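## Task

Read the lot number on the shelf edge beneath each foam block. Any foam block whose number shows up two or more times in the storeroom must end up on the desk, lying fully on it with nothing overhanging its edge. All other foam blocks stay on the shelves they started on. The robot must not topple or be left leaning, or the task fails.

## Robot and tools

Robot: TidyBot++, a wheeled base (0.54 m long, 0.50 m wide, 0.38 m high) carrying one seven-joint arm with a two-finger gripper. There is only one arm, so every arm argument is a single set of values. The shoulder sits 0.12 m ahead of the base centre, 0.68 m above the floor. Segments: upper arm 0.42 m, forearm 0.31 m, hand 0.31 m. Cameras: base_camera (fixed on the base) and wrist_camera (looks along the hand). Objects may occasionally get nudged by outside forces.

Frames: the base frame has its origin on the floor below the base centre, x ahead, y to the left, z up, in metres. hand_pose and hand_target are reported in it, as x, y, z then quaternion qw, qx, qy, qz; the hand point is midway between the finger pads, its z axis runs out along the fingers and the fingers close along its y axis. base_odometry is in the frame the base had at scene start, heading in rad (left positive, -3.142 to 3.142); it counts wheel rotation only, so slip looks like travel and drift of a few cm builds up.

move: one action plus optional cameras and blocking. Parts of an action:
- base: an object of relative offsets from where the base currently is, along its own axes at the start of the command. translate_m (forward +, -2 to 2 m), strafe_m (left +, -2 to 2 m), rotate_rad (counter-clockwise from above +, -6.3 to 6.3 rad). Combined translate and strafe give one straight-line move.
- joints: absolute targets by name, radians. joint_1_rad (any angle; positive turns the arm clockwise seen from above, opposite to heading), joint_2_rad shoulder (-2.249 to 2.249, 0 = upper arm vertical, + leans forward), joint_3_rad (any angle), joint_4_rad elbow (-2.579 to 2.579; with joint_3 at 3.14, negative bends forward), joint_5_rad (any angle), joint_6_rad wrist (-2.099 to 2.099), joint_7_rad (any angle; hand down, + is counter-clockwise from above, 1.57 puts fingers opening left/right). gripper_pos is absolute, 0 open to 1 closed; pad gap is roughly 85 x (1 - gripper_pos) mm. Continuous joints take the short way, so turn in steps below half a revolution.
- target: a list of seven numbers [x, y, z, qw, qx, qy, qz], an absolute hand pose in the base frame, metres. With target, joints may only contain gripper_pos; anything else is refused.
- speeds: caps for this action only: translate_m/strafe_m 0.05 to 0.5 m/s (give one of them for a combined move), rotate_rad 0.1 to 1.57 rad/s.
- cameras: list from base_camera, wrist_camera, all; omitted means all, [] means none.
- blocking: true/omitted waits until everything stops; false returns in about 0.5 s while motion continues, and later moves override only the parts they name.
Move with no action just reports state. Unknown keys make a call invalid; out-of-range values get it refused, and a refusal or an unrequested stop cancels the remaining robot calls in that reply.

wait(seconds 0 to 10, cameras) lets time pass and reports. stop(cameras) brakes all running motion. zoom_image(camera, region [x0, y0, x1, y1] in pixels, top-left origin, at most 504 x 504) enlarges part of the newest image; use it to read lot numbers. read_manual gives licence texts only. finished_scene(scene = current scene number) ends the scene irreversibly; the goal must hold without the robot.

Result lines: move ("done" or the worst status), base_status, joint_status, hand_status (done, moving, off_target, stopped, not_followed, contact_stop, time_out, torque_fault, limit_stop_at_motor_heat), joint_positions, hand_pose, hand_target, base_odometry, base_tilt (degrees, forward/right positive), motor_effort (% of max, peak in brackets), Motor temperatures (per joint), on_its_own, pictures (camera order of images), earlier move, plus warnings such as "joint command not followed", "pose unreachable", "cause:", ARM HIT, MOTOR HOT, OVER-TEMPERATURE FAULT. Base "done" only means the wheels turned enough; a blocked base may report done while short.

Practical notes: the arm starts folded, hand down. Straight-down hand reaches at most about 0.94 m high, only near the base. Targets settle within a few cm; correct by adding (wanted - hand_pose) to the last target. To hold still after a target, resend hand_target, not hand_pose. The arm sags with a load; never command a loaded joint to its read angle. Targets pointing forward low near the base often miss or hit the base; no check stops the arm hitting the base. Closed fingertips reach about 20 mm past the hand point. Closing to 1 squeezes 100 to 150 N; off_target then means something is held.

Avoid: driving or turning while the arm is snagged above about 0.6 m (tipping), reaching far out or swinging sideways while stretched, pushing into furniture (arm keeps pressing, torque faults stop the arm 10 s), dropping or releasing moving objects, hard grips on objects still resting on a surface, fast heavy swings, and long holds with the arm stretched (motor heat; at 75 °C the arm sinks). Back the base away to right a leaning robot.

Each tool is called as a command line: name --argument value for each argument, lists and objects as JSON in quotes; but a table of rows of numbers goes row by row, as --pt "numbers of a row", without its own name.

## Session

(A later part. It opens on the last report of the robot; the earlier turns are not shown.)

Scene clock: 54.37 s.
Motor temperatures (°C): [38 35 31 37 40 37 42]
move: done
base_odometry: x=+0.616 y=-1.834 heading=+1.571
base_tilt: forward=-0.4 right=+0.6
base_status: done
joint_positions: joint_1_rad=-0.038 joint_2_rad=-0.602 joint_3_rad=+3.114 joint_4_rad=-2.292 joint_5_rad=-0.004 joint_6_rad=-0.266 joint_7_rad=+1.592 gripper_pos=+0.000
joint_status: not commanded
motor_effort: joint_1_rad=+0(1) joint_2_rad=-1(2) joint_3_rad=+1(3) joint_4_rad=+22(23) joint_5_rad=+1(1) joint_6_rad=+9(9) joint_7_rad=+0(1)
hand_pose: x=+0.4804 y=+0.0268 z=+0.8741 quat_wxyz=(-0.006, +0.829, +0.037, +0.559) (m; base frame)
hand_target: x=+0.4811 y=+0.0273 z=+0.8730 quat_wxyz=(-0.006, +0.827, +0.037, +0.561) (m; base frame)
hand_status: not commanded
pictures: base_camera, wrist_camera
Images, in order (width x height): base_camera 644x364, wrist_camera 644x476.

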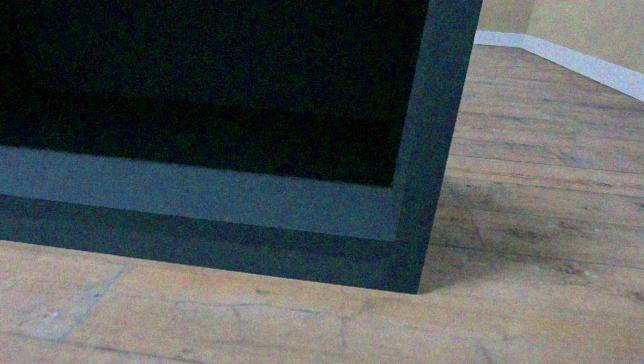

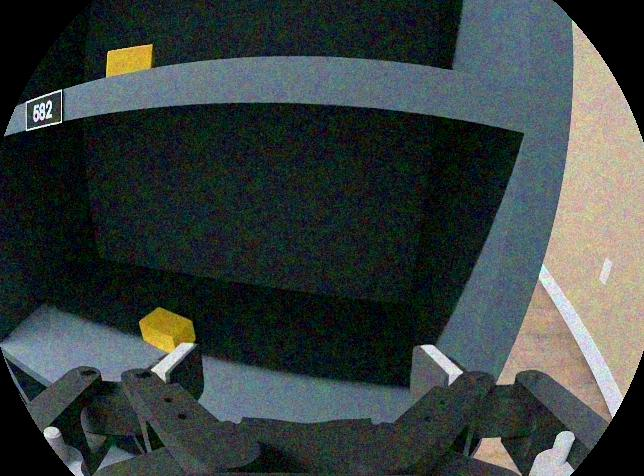

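move --base '{"strafe_m":0.35}' --joints '{"joint_6_rad":-0.4}'

move --base '{"strafe_m":0.8}'

move --base '{"strafe_m":0.8}'

Scene clock: 56.60 s.
Motor temperatures (°C): [38 35 31 37 40 37 42]
move: done
base_odometry: x=+0.266 y=-1.834 heading=+1.572
base_tilt: forward=-0.4 right=+0.6
base_status: done
joint_positions: joint_1_rad=-0.038 joint_2_rad=-0.602 joint_3_rad=+3.114 joint_4_rad=-2.293 joint_5_rad=-0.004 joint_6_rad=-0.391 joint_7_rad=+1.592 gripper_pos=+0.000
joint_status: all done
motor_effort: joint_1_rad=-1(1) joint_2_rad=-1(2) joint_3_rad=+1(3) joint_4_rad=+22(25) joint_5_rad=+1(1) joint_6_rad=+7(10) joint_7_rad=+0(1)
hand_pose: x=+0.4633 y=+0.0255 z=+0.8383 quat_wxyz=(-0.005, +0.862, +0.038, +0.505) (m; base frame)
hand_target: x=+0.4607 y=+0.0256 z=+0.8311 quat_wxyz=(-0.005, +0.867, +0.039, +0.497) (m; base frame)
hand_status: not commanded
pictures: base_camera, wrist_camera
Images, in order (width x height): base_camera 644x364, wrist_camera 644x476.

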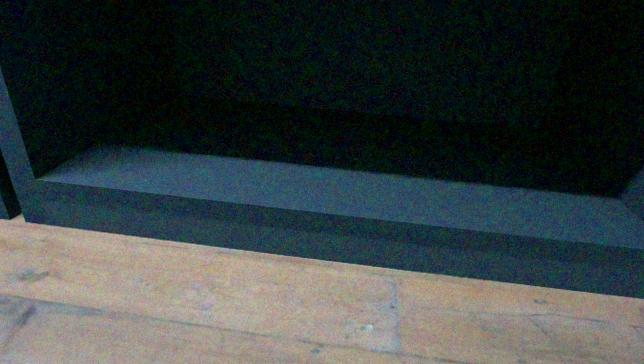

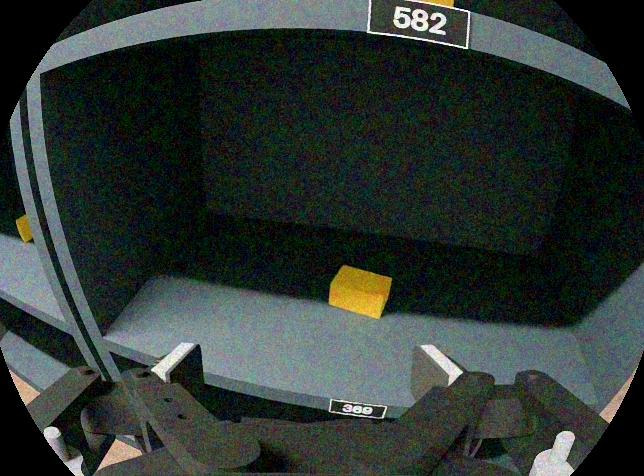

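Scene clock: 62.03 s.
Motor temperatures (°C): [38 35 31 37 40 37 42]
move: time_out
base_odometry: x=-0.531 y=-1.834 heading=+1.570
base_tilt: forward=-0.3 right=+0.6
base_status: strafe_m time_out (by the wheels' count: +0.797 of +0.800)
joint_positions: joint_1_rad=-0.038 joint_2_rad=-0.603 joint_3_rad=+3.112 joint_4_rad=-2.293 joint_5_rad=-0.004 joint_6_rad=-0.391 joint_7_rad=+1.592 gripper_pos=+0.000
joint_status: not commanded
motor_effort: joint_1_rad=+0(1) joint_2_rad=+0(6) joint_3_rad=+1(4) joint_4_rad=+21(24) joint_5_rad=+1(1) joint_6_rad=+8(9) joint_7_rad=+0(1)
hand_pose: x=+0.4629 y=+0.0259 z=+0.8389 quat_wxyz=(-0.005, +0.862, +0.039, +0.506) (m; base frame)
hand_target: x=+0.4607 y=+0.0256 z=+0.8311 quat_wxyz=(-0.005, +0.867, +0.039, +0.497) (m; base frame)
hand_status: not commanded
pictures: base_camera, wrist_camera
Images, in order (width x height): base_camera 644x364, wrist_camera 644x476.

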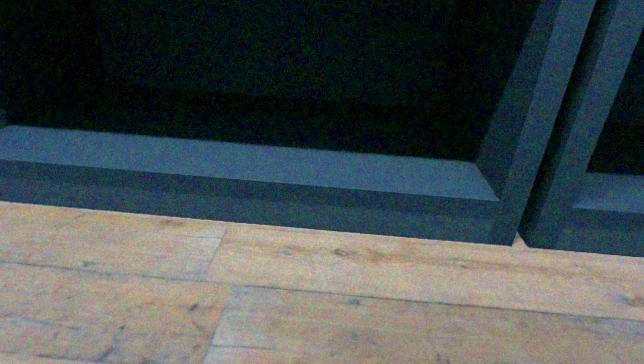

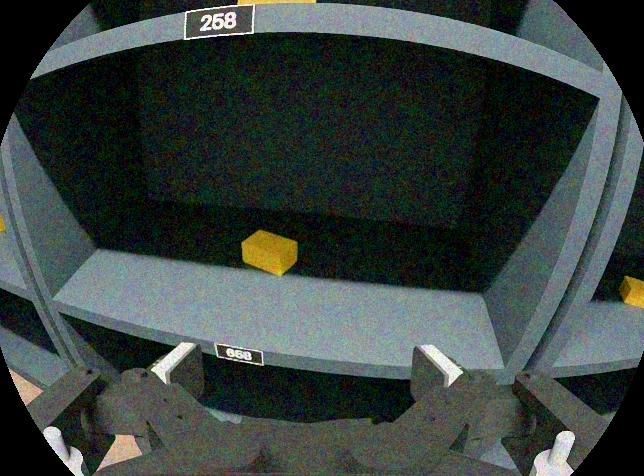

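not run: a stop that you did not command came earlier in this reply.

zoom_image --camera "wrist_camera" --region '[190, 330, 290, 380]'

move --base '{"strafe_m":0.8}'

move --base '{"strafe_m":0.8}'

Scaled by 5.040.

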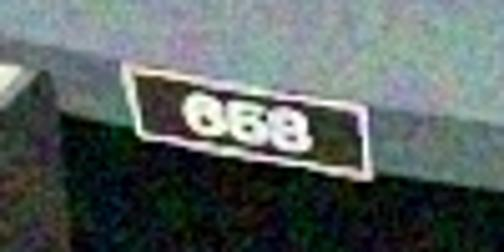

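Scene clock: 67.63 s.
Motor temperatures (°C): [38 35 31 37 40 37 42]
move: time_out
base_odometry: x=-1.329 y=-1.833 heading=+1.568
base_tilt: forward=-0.3 right=+0.6
base_status: strafe_m time_out (by the wheels' count: +0.797 of +0.800)
joint_positions: joint_1_rad=-0.038 joint_2_rad=-0.603 joint_3_rad=+3.110 joint_4_rad=-2.293 joint_5_rad=-0.004 joint_6_rad=-0.391 joint_7_rad=+1.592 gripper_pos=+0.000
joint_status: not commanded
motor_effort: joint_1_rad=+0(3) joint_2_rad=+0(3) joint_3_rad=+1(4) joint_4_rad=+22(23) joint_5_rad=+1(1) joint_6_rad=+8(8) joint_7_rad=+0(1)
hand_pose: x=+0.4629 y=+0.0268 z=+0.8387 quat_wxyz=(-0.005, +0.862, +0.040, +0.506) (m; base frame)
hand_target: x=+0.4607 y=+0.0256 z=+0.8311 quat_wxyz=(-0.005, +0.867, +0.039, +0.497) (m; base frame)
hand_status: not commanded
pictures: base_camera, wrist_camera
Images, in order (width x height): base_camera 644x364, wrist_camera 644x476.

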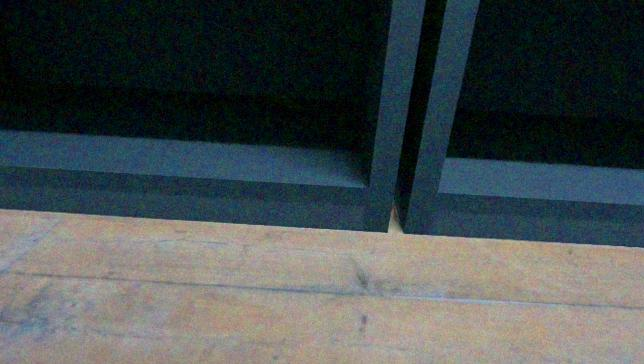

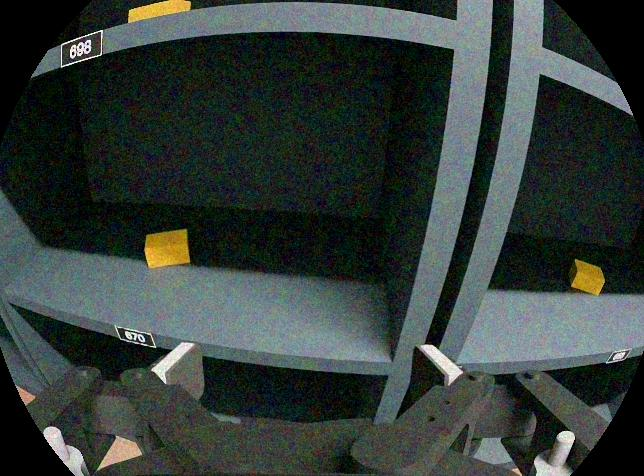

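not run: a stop that you did not command came earlier in this reply.

move --base '{"strafe_m":0.5,"translate_m":0.05}'

zoom_image --camera "wrist_camera" --region '[250, 310, 420, 400]'

Scene clock: 70.70 s.
Motor temperatures (°C): [38 35 31 37 40 37 42]
move: done
base_odometry: x=-1.828 y=-1.782 heading=+1.569
base_tilt: forward=-0.3 right=+0.6
base_status: done
joint_positions: joint_1_rad=-0.038 joint_2_rad=-0.603 joint_3_rad=+3.110 joint_4_rad=-2.293 joint_5_rad=-0.004 joint_6_rad=-0.391 joint_7_rad=+1.592 gripper_pos=+0.000
joint_status: not commanded
motor_effort: joint_1_rad=-1(1) joint_2_rad=+0(2) joint_3_rad=+1(3) joint_4_rad=+21(23) joint_5_rad=+1(1) joint_6_rad=+7(8) joint_7_rad=+0(1)
hand_pose: x=+0.4629 y=+0.0267 z=+0.8387 quat_wxyz=(-0.005, +0.862, +0.040, +0.506) (m; base frame)
hand_target: x=+0.4607 y=+0.0256 z=+0.8311 quat_wxyz=(-0.005, +0.867, +0.039, +0.497) (m; base frame)
hand_status: not commanded
pictures: base_camera, wrist_camera
Images, in order (width x height): base_camera 644x364, wrist_camera 644x476.

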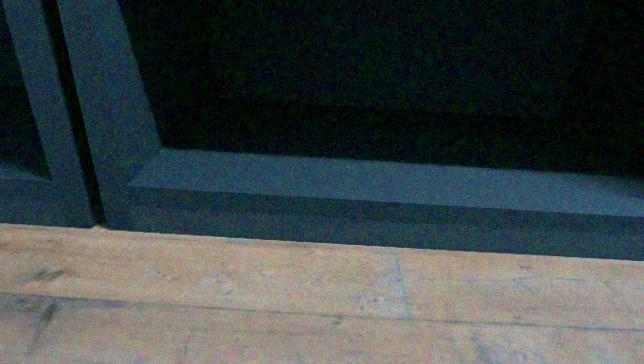

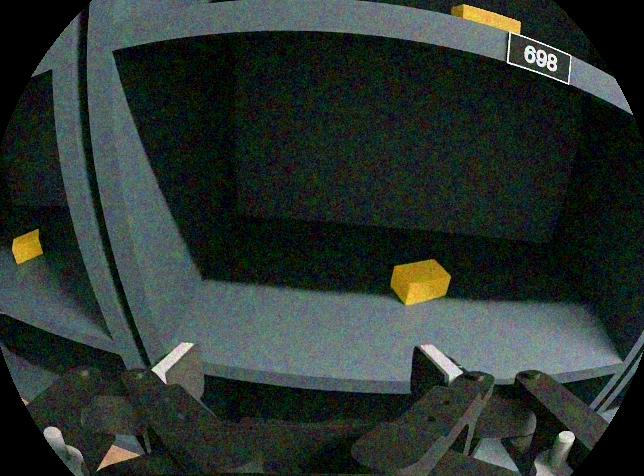

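Scaled by 2.965.

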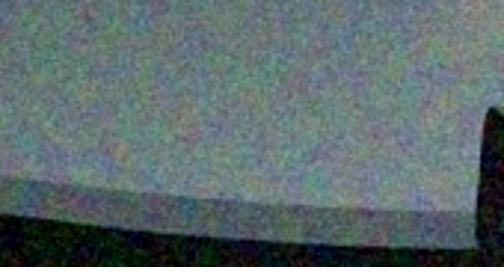

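move --base '{"strafe_m":0.7}'

move --base '{"strafe_m":0.6}'

Scene clock: 73.57 s.
Motor temperatures (°C): [38 35 31 37 40 37 42]
move: done
base_odometry: x=-2.529 y=-1.780 heading=+1.568
base_tilt: forward=-0.3 right=+0.6
base_status: done
joint_positions: joint_1_rad=-0.038 joint_2_rad=-0.603 joint_3_rad=+3.110 joint_4_rad=-2.293 joint_5_rad=-0.004 joint_6_rad=-0.391 joint_7_rad=+1.592 gripper_pos=+0.000
joint_status: not commanded
motor_effort: joint_1_rad=+0(1) joint_2_rad=-1(1) joint_3_rad=+1(2) joint_4_rad=+22(23) joint_5_rad=+1(1) joint_6_rad=+8(8) joint_7_rad=+0(1)
hand_pose: x=+0.4629 y=+0.0267 z=+0.8387 quat_wxyz=(-0.005, +0.862, +0.040, +0.506) (m; base frame)
hand_target: x=+0.4607 y=+0.0256 z=+0.8311 quat_wxyz=(-0.005, +0.867, +0.039, +0.497) (m; base frame)
hand_status: not commanded
pictures: base_camera, wrist_camera
Images, in order (width x height): base_camera 644x364, wrist_camera 644x476.

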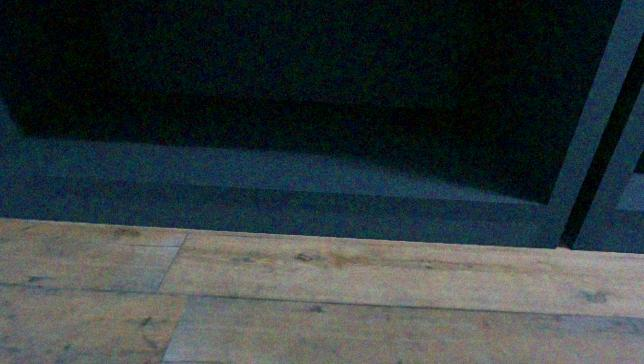

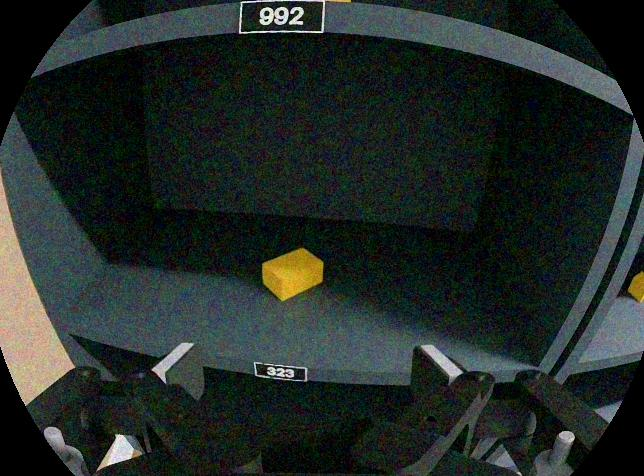

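Scene clock: 78.43 s.
Motor temperatures (°C): [38 35 31 37 40 37 42]
move: time_out
base_odometry: x=-2.926 y=-1.779 heading=+1.561
base_tilt: forward=-0.3 right=+0.6
base_status: strafe_m time_out (by the wheels' count: +0.398 of +0.600)
joint_positions: joint_1_rad=-0.038 joint_2_rad=-0.601 joint_3_rad=+3.114 joint_4_rad=-2.292 joint_5_rad=-0.006 joint_6_rad=-0.394 joint_7_rad=+1.592 gripper_pos=+0.000
joint_status: not commanded
motor_effort: joint_1_rad=+0(5) joint_2_rad=+1(10) joint_3_rad=+1(16) joint_4_rad=+22(29) joint_5_rad=+1(4) joint_6_rad=+7(9) joint_7_rad=+0(1)
hand_pose: x=+0.4629 y=+0.0253 z=+0.8375 quat_wxyz=(-0.005, +0.863, +0.037, +0.504) (m; base frame)
hand_target: x=+0.4607 y=+0.0256 z=+0.8311 quat_wxyz=(-0.005, +0.867, +0.039, +0.497) (m; base frame)
hand_status: not commanded
pictures: base_camera, wrist_camera
Images, in order (width x height): base_camera 644x364, wrist_camera 644x476.

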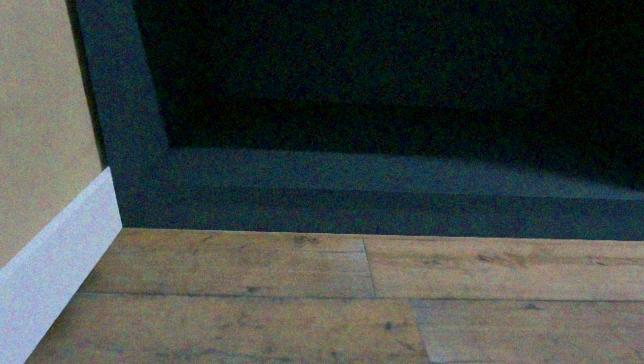

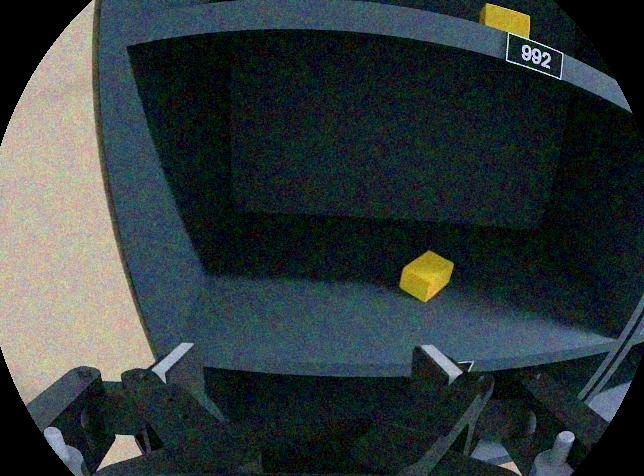

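move --base '{"strafe_m":-1.346}' --joints '{"joint_6_rad":0.3}'

Scene clock: 85.87 s.
Motor temperatures (°C): [38 35 30 37 40 37 42]
move: time_out
base_odometry: x=-1.582 y=-1.792 heading=+1.561
base_tilt: forward=-0.3 right=+0.6
base_status: strafe_m time_out (by the wheels' count: -1.345 of -1.346)
joint_positions: joint_1_rad=-0.038 joint_2_rad=-0.602 joint_3_rad=+3.114 joint_4_rad=-2.292 joint_5_rad=-0.006 joint_6_rad=+0.250 joint_7_rad=+1.592 gripper_pos=+0.000
joint_status: all done
motor_effort: joint_1_rad=+0(1) joint_2_rad=-1(3) joint_3_rad=+1(4) joint_4_rad=+22(24) joint_5_rad=+1(1) joint_6_rad=+8(10) joint_7_rad=+0(1)
hand_pose: x=+0.5002 y=+0.0297 z=+1.0317 quat_wxyz=(-0.011, +0.659, +0.031, +0.752) (m; base frame)
hand_target: x=+0.4986 y=+0.0304 z=+1.0412 quat_wxyz=(-0.012, +0.644, +0.031, +0.765) (m; base frame)
hand_status: not commanded
pictures: base_camera, wrist_camera
Images, in order (width x height): base_camera 644x364, wrist_camera 644x476.

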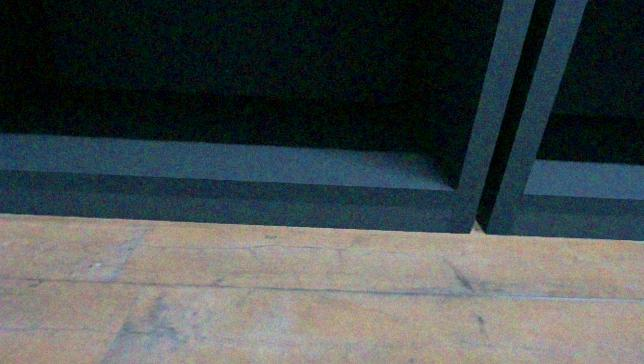

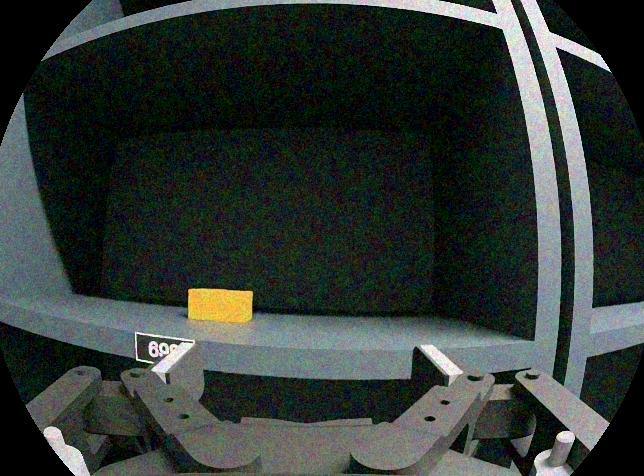

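move --base '{"strafe_m":0.13}' --joints '{"joint_6_rad":-0.05,"joint_4_rad":-2.0,"joint_2_rad":-0.7}'

zoom_image --camera "wrist_camera" --region '[222, 160, 422, 360]'

Scene clock: 88.30 s.
Motor temperatures (°C): [38 35 30 37 40 37 42]
move: done
base_odometry: x=-1.711 y=-1.791 heading=+1.562
base_tilt: forward=-0.4 right=+0.6
base_status: done
joint_positions: joint_1_rad=-0.038 joint_2_rad=-0.688 joint_3_rad=+3.113 joint_4_rad=-2.010 joint_5_rad=-0.006 joint_6_rad=+0.000 joint_7_rad=+1.592 gripper_pos=+0.000
joint_status: all done
motor_effort: joint_1_rad=+0(1) joint_2_rad=+2(3) joint_3_rad=+1(3) joint_4_rad=+21(25) joint_5_rad=+1(1) joint_6_rad=+8(11) joint_7_rad=+0(1)
hand_pose: x=+0.4567 y=+0.0303 z=+1.1605 quat_wxyz=(-0.012, +0.613, +0.030, +0.789) (m; base frame)
hand_target: x=+0.4532 y=+0.0304 z=+1.1555 quat_wxyz=(-0.011, +0.624, +0.031, +0.781) (m; base frame)
hand_status: not commanded
pictures: base_camera, wrist_camera
Images, in order (width x height): base_camera 644x364, wrist_camera 644x476.

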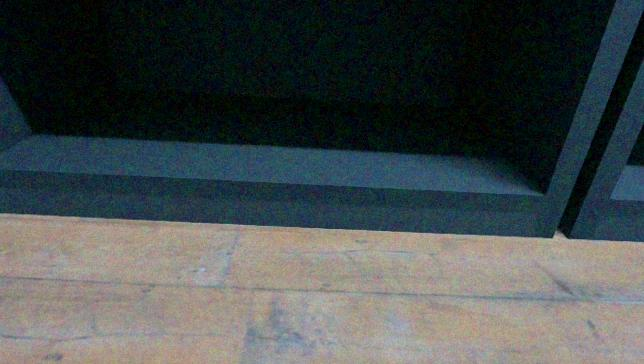

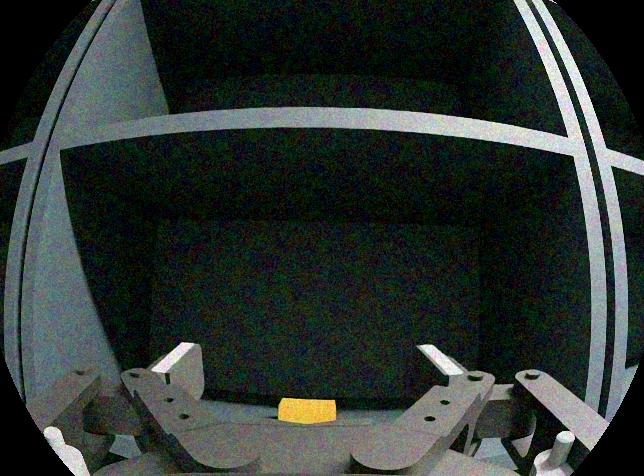

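Scaled by 2.520.

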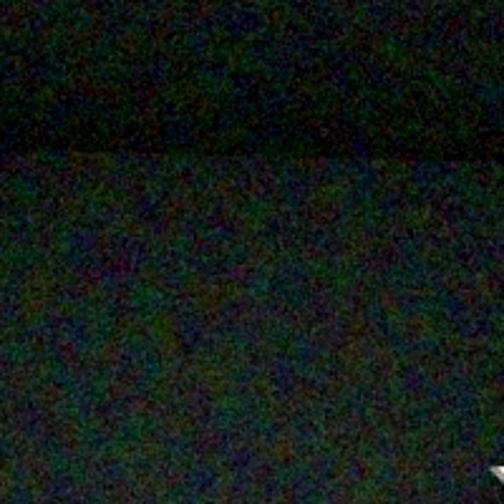

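move --joints '{"joint_6_rad":-0.9}'

zoom_image --camera "wrist_camera" --region '[232, 30, 412, 210]'

Scene clock: 90.10 s.
Motor temperatures (°C): [38 35 30 37 40 37 42]
move: done
base_odometry: x=-1.711 y=-1.791 heading=+1.562
base_tilt: forward=-0.4 right=+0.6
base_status: not commanded
joint_positions: joint_1_rad=-0.038 joint_2_rad=-0.689 joint_3_rad=+3.113 joint_4_rad=-2.003 joint_5_rad=-0.006 joint_6_rad=-0.853 joint_7_rad=+1.592 gripper_pos=+0.000
joint_status: all done
motor_effort: joint_1_rad=-1(1) joint_2_rad=+3(4) joint_3_rad=+1(1) joint_4_rad=+21(23) joint_5_rad=+1(1) joint_6_rad=+7(10) joint_7_rad=+0(1)
hand_pose: x=+0.4119 y=+0.0244 z=+0.9112 quat_wxyz=(-0.004, +0.883, +0.039, +0.468) (m; base frame)
hand_target: x=+0.4014 y=+0.0236 z=+0.9042 quat_wxyz=(-0.003, +0.890, +0.040, +0.454) (m; base frame)
hand_status: not commanded
pictures: base_camera, wrist_camera
Images, in order (width x height): base_camera 644x364, wrist_camera 644x476.

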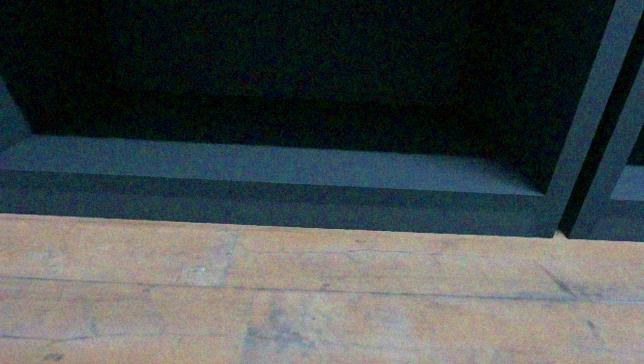

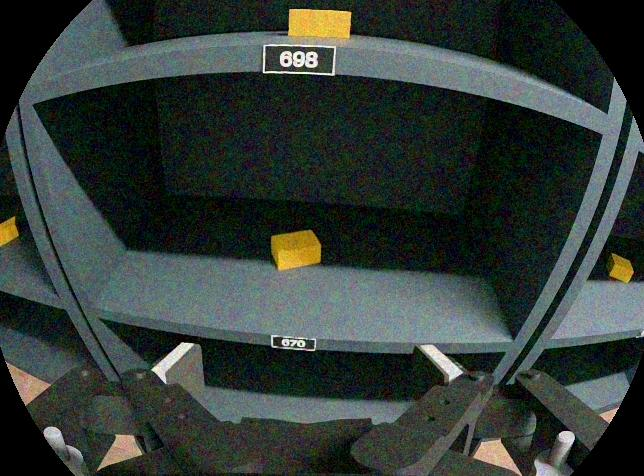

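Scaled by 2.800.

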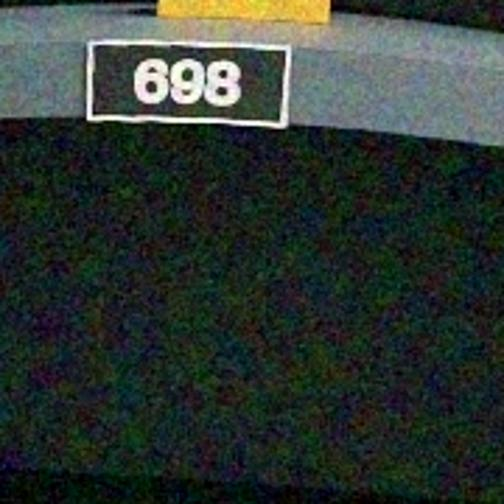

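move --base '{"strafe_m":-0.06}' --joints '{"joint_1_rad":0.04,"joint_6_rad":-0.45,"gripper_pos":1}'

move --base '{"translate_m":0.2}'

Scene clock: 91.97 s.
Motor temperatures (°C): [38 35 30 37 40 37 42]
move: done
base_odometry: x=-1.652 y=-1.791 heading=+1.562
base_tilt: forward=-0.3 right=+0.6
base_status: done
joint_positions: joint_1_rad=+0.025 joint_2_rad=-0.689 joint_3_rad=+3.114 joint_4_rad=-2.000 joint_5_rad=-0.006 joint_6_rad=-0.494 joint_7_rad=+1.592 gripper_pos=+0.999
joint_status: all done
motor_effort: joint_1_rad=+0(2) joint_2_rad=+2(3) joint_3_rad=+1(3) joint_4_rad=+22(24) joint_5_rad=+1(2) joint_6_rad=+9(9) joint_7_rad=+0(1)
hand_pose: x=+0.4578 y=+0.0067 z=+1.0147 quat_wxyz=(+0.012, +0.785, +0.011, +0.620) (m; base frame)
hand_target: x=+0.4571 y=+0.0024 z=+1.0319 quat_wxyz=(+0.018, +0.768, +0.006, +0.641) (m; base frame)
hand_status: not commanded
pictures: base_camera, wrist_camera
Images, in order (width x height): base_camera 644x364, wrist_camera 644x476.

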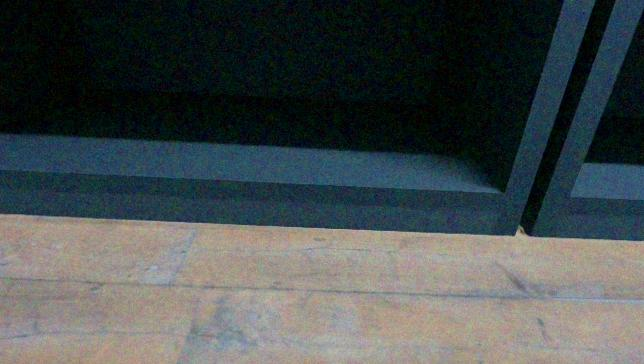

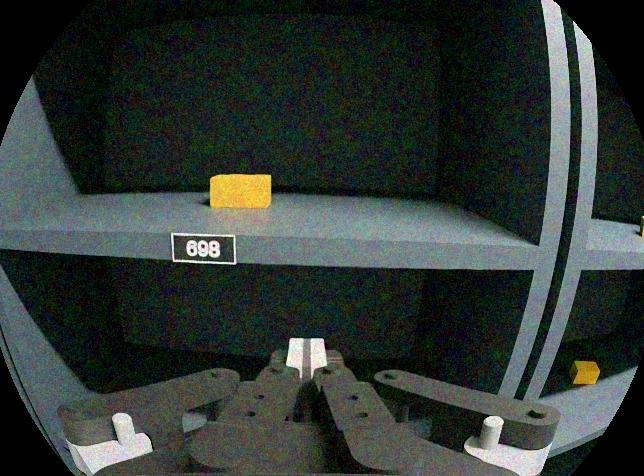

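Scene clock: 93.60 s.
Motor temperatures (°C): [38 35 30 37 40 37 42]
move: done
base_odometry: x=-1.650 y=-1.591 heading=+1.562
base_tilt: forward=-0.3 right=+0.6
base_status: done
joint_positions: joint_1_rad=+0.025 joint_2_rad=-0.691 joint_3_rad=+3.114 joint_4_rad=-2.000 joint_5_rad=-0.006 joint_6_rad=-0.494 joint_7_rad=+1.592 gripper_pos=+0.999
joint_status: not commanded
motor_effort: joint_1_rad=-1(1) joint_2_rad=+2(5) joint_3_rad=+1(3) joint_4_rad=+21(23) joint_5_rad=+1(1) joint_6_rad=+9(9) joint_7_rad=+0(1)
hand_pose: x=+0.4573 y=+0.0067 z=+1.0153 quat_wxyz=(+0.012, +0.784, +0.011, +0.620) (m; base frame)
hand_target: x=+0.4571 y=+0.0024 z=+1.0319 quat_wxyz=(+0.018, +0.768, +0.006, +0.641) (m; base frame)
hand_status: not commanded
pictures: base_camera, wrist_camera
Images, in order (width x height): base_camera 644x364, wrist_camera 644x476.

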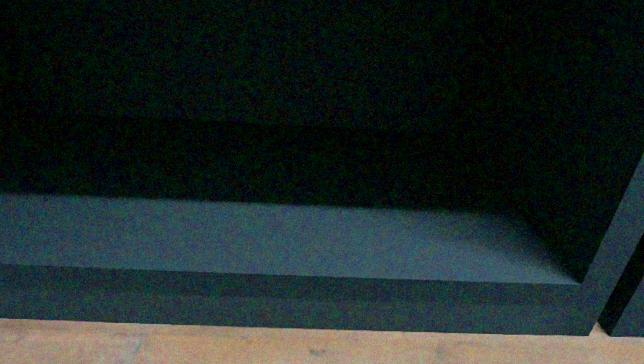

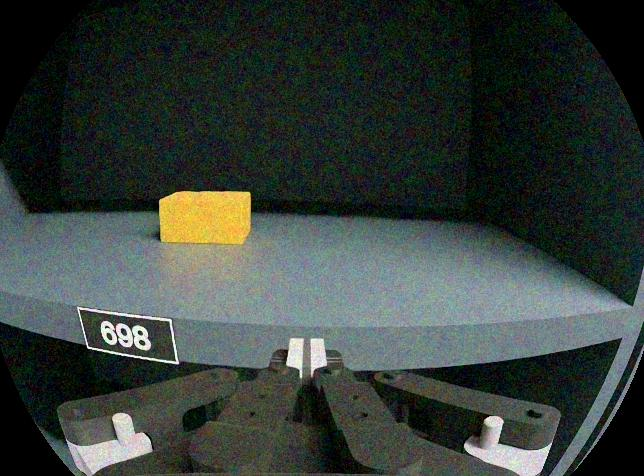

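move --base '{"translate_m":0.15,"strafe_m":0.1}' --joints '{"joint_4_rad":-1.94,"joint_6_rad":-0.48}'

move --target '[0.56, 0.0, 1.04, 0.01, 0.766, 0.01, 0.643]'

Scene clock: 95.83 s.
Motor temperatures (°C): [38 35 30 37 40 37 42]
move: done
base_odometry: x=-1.748 y=-1.440 heading=+1.561
base_tilt: forward=-0.4 right=+0.6
base_status: done
joint_positions: joint_1_rad=+0.025 joint_2_rad=-0.691 joint_3_rad=+3.114 joint_4_rad=-1.946 joint_5_rad=-0.006 joint_6_rad=-0.494 joint_7_rad=+1.592 gripper_pos=+0.999
joint_status: all done
motor_effort: joint_1_rad=-1(1) joint_2_rad=+2(5) joint_3_rad=+1(3) joint_4_rad=+22(23) joint_5_rad=+1(1) joint_6_rad=+9(10) joint_7_rad=+0(1)
hand_pose: x=+0.4559 y=+0.0073 z=+1.0485 quat_wxyz=(+0.012, +0.767, +0.011, +0.641) (m; base frame)
hand_target: x=+0.4530 y=+0.0030 z=+1.0591 quat_wxyz=(+0.018, +0.758, +0.006, +0.652) (m; base frame)
hand_status: not commanded
pictures: base_camera, wrist_camera
Images, in order (width x height): base_camera 644x364, wrist_camera 644x476.

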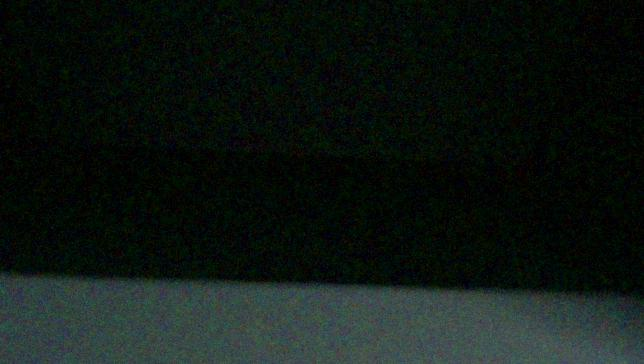

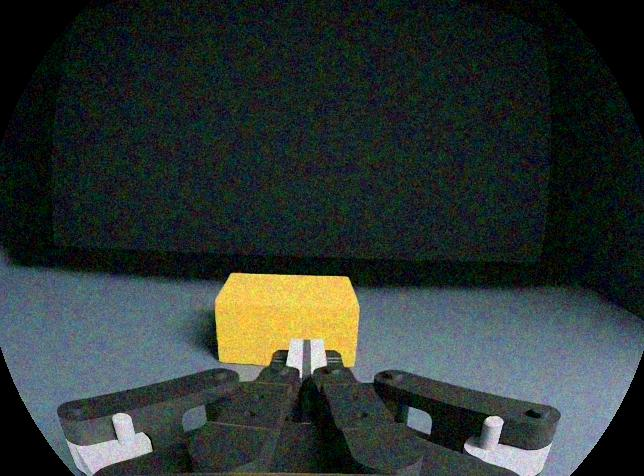

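Scene clock: 97.17 s.
Motor temperatures (°C): [38 35 30 37 40 37 42]
move: done
base_odometry: x=-1.748 y=-1.440 heading=+1.561
base_tilt: forward=-0.4 right=+0.6
base_status: not commanded
joint_positions: joint_1_rad=+0.014 joint_2_rad=-0.446 joint_3_rad=+3.130 joint_4_rad=-1.925 joint_5_rad=-0.006 joint_6_rad=-0.332 joint_7_rad=+1.592 gripper_pos=+0.999
joint_status: not commanded
motor_effort: joint_1_rad=-1(1) joint_2_rad=-7(8) joint_3_rad=+1(2) joint_4_rad=+23(23) joint_5_rad=+1(1) joint_6_rad=+9(10) joint_7_rad=+0(1)
hand_pose: x=+0.5529 y=+0.0019 z=+1.0160 quat_wxyz=(+0.007, +0.787, +0.007, +0.617) (m; base frame)
hand_target: x=+0.5600 y=+0.0000 z=+1.0400 quat_wxyz=(+0.010, +0.766, +0.010, +0.643) (m; base frame)
hand_status: done (0.025 m and 3.8 deg from the pose sent, 0.105 m and 0.3 deg at the start)
pictures: base_camera, wrist_camera
Images, in order (width x height): base_camera 644x364, wrist_camera 644x476.

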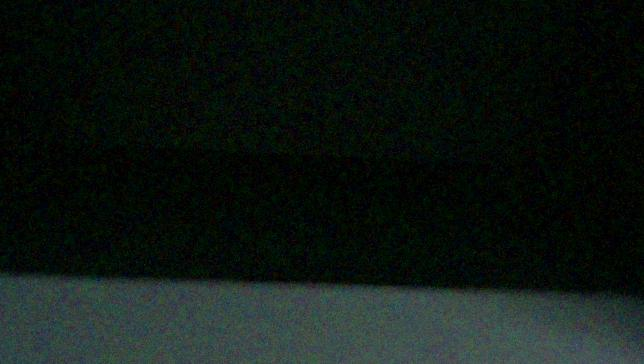

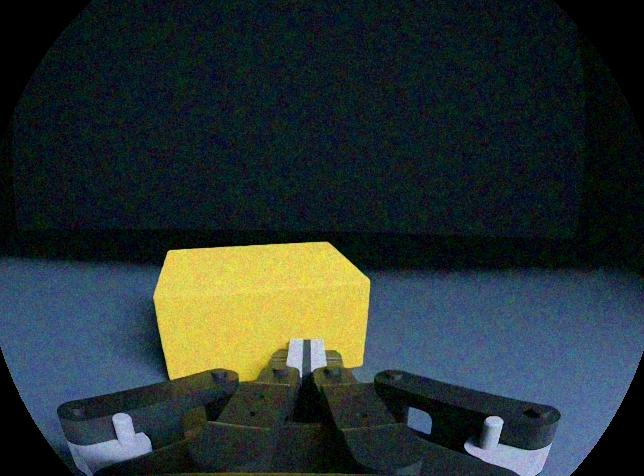

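move --target '[0.64, -0.01, 1.06, 0.01, 0.766, 0.01, 0.643]'

Scene clock: 98.53 s.
Motor temperatures (°C): [38 35 30 37 40 37 42]
move: done
base_odometry: x=-1.748 y=-1.440 heading=+1.561
base_tilt: forward=-0.3 right=+0.6
base_status: not commanded
joint_positions: joint_1_rad=-0.049 joint_2_rad=-0.253 joint_3_rad=+3.208 joint_4_rad=-1.751 joint_5_rad=-0.006 joint_6_rad=-0.303 joint_7_rad=+1.597 gripper_pos=+0.999
joint_status: not commanded
motor_effort: joint_1_rad=+0(1) joint_2_rad=-13(14) joint_3_rad=+0(1) joint_4_rad=+23(24) joint_5_rad=+1(1) joint_6_rad=+9(9) joint_7_rad=+0(1)
hand_pose: x=+0.6312 y=-0.0119 z=+1.0406 quat_wxyz=(+0.004, +0.784, -0.002, +0.621) (m; base frame)
hand_target: x=+0.6400 y=-0.0100 z=+1.0600 quat_wxyz=(+0.010, +0.766, +0.010, +0.643) (m; base frame)
hand_status: done (0.021 m and 3.6 deg from the pose sent, 0.098 m and 3.8 deg at the start)
pictures: base_camera, wrist_camera
Images, in order (width x height): base_camera 644x364, wrist_camera 644x476.

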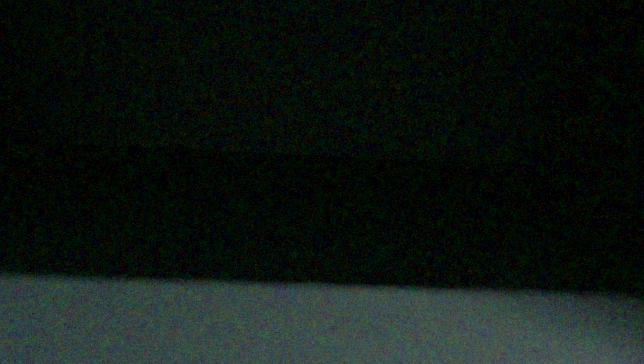

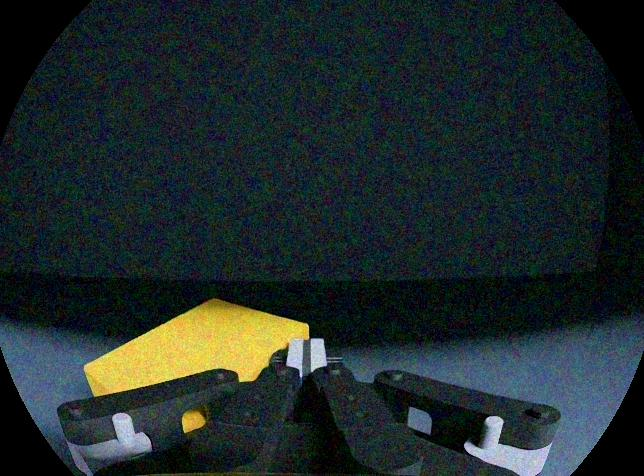

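move --target '[0.685, 0.005, 1.065, 0.01, 0.766, 0.01, 0.643]'

move --target '[0.50, -0.02, 1.07, 0.01, 0.766, 0.01, 0.643]'

move --base '{"translate_m":-0.15}' --joints '{"gripper_pos":0}'

Scene clock: 99.80 s.
Motor temperatures (°C): [38 35 30 37 40 37 42]
move: done
base_odometry: x=-1.748 y=-1.440 heading=+1.561
base_tilt: forward=-0.3 right=+0.6
base_status: not commanded
joint_positions: joint_1_rad=-0.004 joint_2_rad=-0.146 joint_3_rad=+3.127 joint_4_rad=-1.647 joint_5_rad=+0.001 joint_6_rad=-0.286 joint_7_rad=+1.572 gripper_pos=+0.999
joint_status: not commanded
motor_effort: joint_1_rad=-1(1) joint_2_rad=-15(17) joint_3_rad=+0(1) joint_4_rad=+22(23) joint_5_rad=+1(1) joint_6_rad=+8(9) joint_7_rad=+0(1)
hand_pose: x=+0.6750 y=+0.0119 z=+1.0533 quat_wxyz=(-0.004, +0.779, +0.008, +0.627) (m; base frame)
hand_target: x=+0.6850 y=+0.0050 z=+1.0650 quat_wxyz=(+0.010, +0.766, +0.010, +0.643) (m; base frame)
hand_status: done (0.017 m and 2.9 deg from the pose sent, 0.061 m and 3.6 deg at the start)
pictures: base_camera, wrist_camera
Images, in order (width x height): base_camera 644x364, wrist_camera 644x476.

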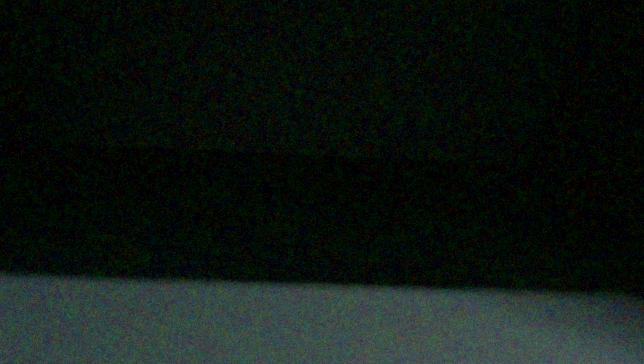

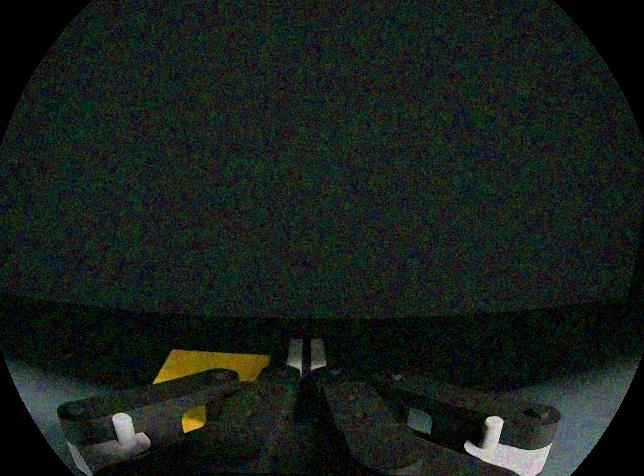

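Scene clock: 101.43 s.
Motor temperatures (°C): [38 35 30 37 40 37 42]
move: done
base_odometry: x=-1.748 y=-1.440 heading=+1.561
base_tilt: forward=-0.3 right=+0.6
base_status: not commanded
joint_positions: joint_1_rad=-0.044 joint_2_rad=-0.567 joint_3_rad=+3.209 joint_4_rad=-1.826 joint_5_rad=+0.001 joint_6_rad=-0.410 joint_7_rad=+1.594 gripper_pos=+0.999
joint_status: not commanded
motor_effort: joint_1_rad=+0(1) joint_2_rad=-2(18) joint_3_rad=+0(1) joint_4_rad=+21(23) joint_5_rad=+1(1) joint_6_rad=+9(9) joint_7_rad=+0(1)
hand_pose: x=+0.5030 y=-0.0189 z=+1.1024 quat_wxyz=(-0.001, +0.741, -0.008, +0.671) (m; base frame)
hand_target: x=+0.5000 y=-0.0200 z=+1.0700 quat_wxyz=(+0.010, +0.766, +0.010, +0.643) (m; base frame)
hand_status: done (0.033 m and 4.9 deg from the pose sent, 0.179 m and 2.9 deg at the start)
pictures: base_camera, wrist_camera
Images, in order (width x height): base_camera 644x364, wrist_camera 644x476.

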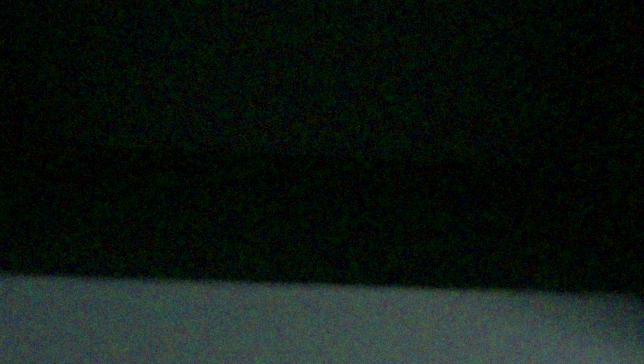

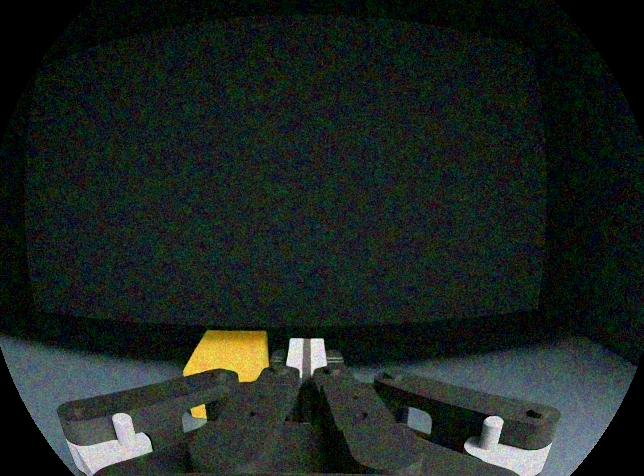

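Scene clock: 102.93 s.
Motor temperatures (°C): [38 35 30 37 40 37 42]
move: done
base_odometry: x=-1.750 y=-1.590 heading=+1.561
base_tilt: forward=-0.4 right=+0.6
base_status: done
joint_positions: joint_1_rad=-0.047 joint_2_rad=-0.578 joint_3_rad=+3.212 joint_4_rad=-1.828 joint_5_rad=+0.001 joint_6_rad=-0.412 joint_7_rad=+1.594 gripper_pos=+0.000
joint_status: all done
motor_effort: joint_1_rad=+0(1) joint_2_rad=-2(6) joint_3_rad=+0(1) joint_4_rad=+22(23) joint_5_rad=+0(1) joint_6_rad=+8(9) joint_7_rad=+0(1)
hand_pose: x=+0.4984 y=-0.0198 z=+1.1045 quat_wxyz=(-0.002, +0.739, -0.009, +0.674) (m; base frame)
hand_target: x=+0.5000 y=-0.0200 z=+1.0700 quat_wxyz=(+0.010, +0.766, +0.010, +0.643) (m; base frame)
hand_status: not commanded
pictures: base_camera, wrist_camera
Images, in order (width x height): base_camera 644x364, wrist_camera 644x476.

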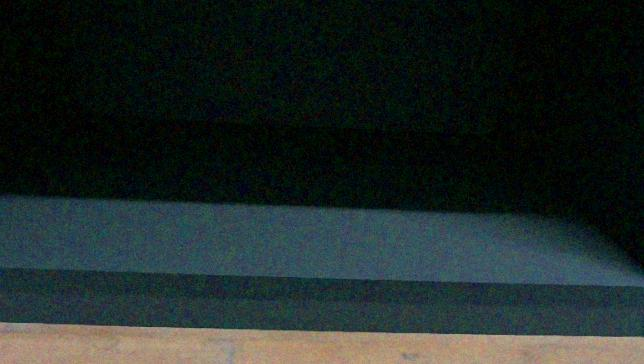

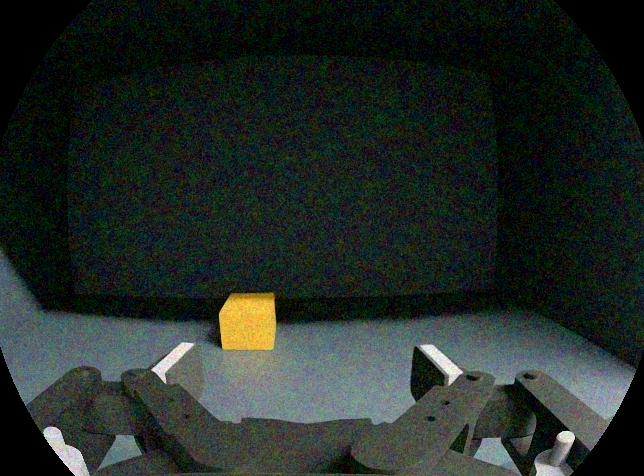

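move --base '{"translate_m":0.16,"strafe_m":0.068}' --cameras '[]'

move --target '[0.54, -0.01, 1.05, 0.01, 0.766, 0.01, 0.643]'

Scene clock: 105.07 s.
Motor temperatures (°C): [38 35 30 37 40 37 42]
move: done
base_odometry: x=-1.817 y=-1.430 heading=+1.561
base_tilt: forward=-0.3 right=+0.6
base_status: done
joint_positions: joint_1_rad=-0.048 joint_2_rad=-0.569 joint_3_rad=+3.216 joint_4_rad=-1.830 joint_5_rad=+0.001 joint_6_rad=-0.413 joint_7_rad=+1.594 gripper_pos=+0.000
joint_status: not commanded
motor_effort: joint_1_rad=-1(1) joint_2_rad=-1(5) joint_3_rad=+0(2) joint_4_rad=+22(23) joint_5_rad=+1(1) joint_6_rad=+8(10) joint_7_rad=+0(1)
hand_pose: x=+0.5023 y=-0.0211 z=+1.0997 quat_wxyz=(-0.002, +0.743, -0.010, +0.669) (m; base frame)
hand_target: x=+0.5000 y=-0.0200 z=+1.0700 quat_wxyz=(+0.010, +0.766, +0.010, +0.643) (m; base frame)
hand_status: not commanded
pictures: none
No camera images: "cameras" was empty.

Scene clock: 106.00 s.
Motor temperatures (°C): [38 35 30 37 40 37 42]
move: done
base_odometry: x=-1.817 y=-1.430 heading=+1.561
base_tilt: forward=-0.3 right=+0.6
base_status: not commanded
joint_positions: joint_1_rad=-0.048 joint_2_rad=-0.492 joint_3_rad=+3.206 joint_4_rad=-1.870 joint_5_rad=+0.001 joint_6_rad=-0.370 joint_7_rad=+1.594 gripper_pos=+0.000
joint_status: not commanded
motor_effort: joint_1_rad=+0(1) joint_2_rad=-4(7) joint_3_rad=+0(1) joint_4_rad=+22(23) joint_5_rad=+1(1) joint_6_rad=+9(9) joint_7_rad=+0(1)
hand_pose: x=+0.5360 y=-0.0138 z=+1.0577 quat_wxyz=(-0.001, +0.767, -0.004, +0.641) (m; base frame)
hand_target: x=+0.5400 y=-0.0100 z=+1.0500 quat_wxyz=(+0.010, +0.766, +0.010, +0.643) (m; base frame)
hand_status: done (0.010 m and 2.0 deg from the pose sent, 0.063 m and 4.8 deg at the start)
pictures: base_camera, wrist_camera
Images, in order (width x height): base_camera 644x364, wrist_camera 644x476.

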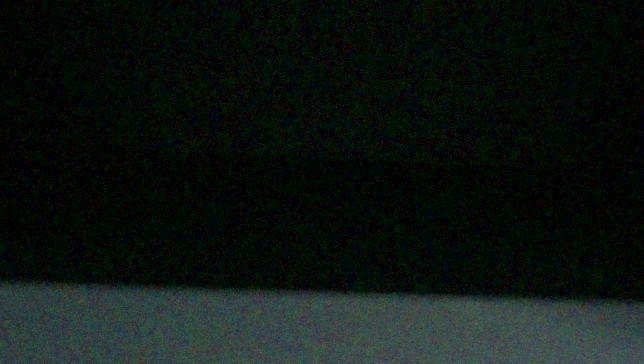

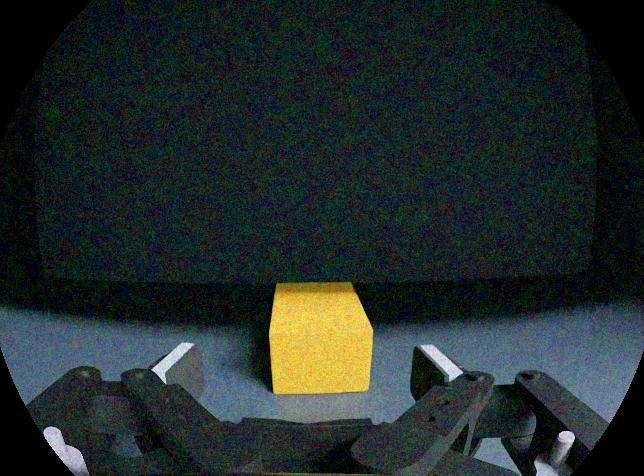

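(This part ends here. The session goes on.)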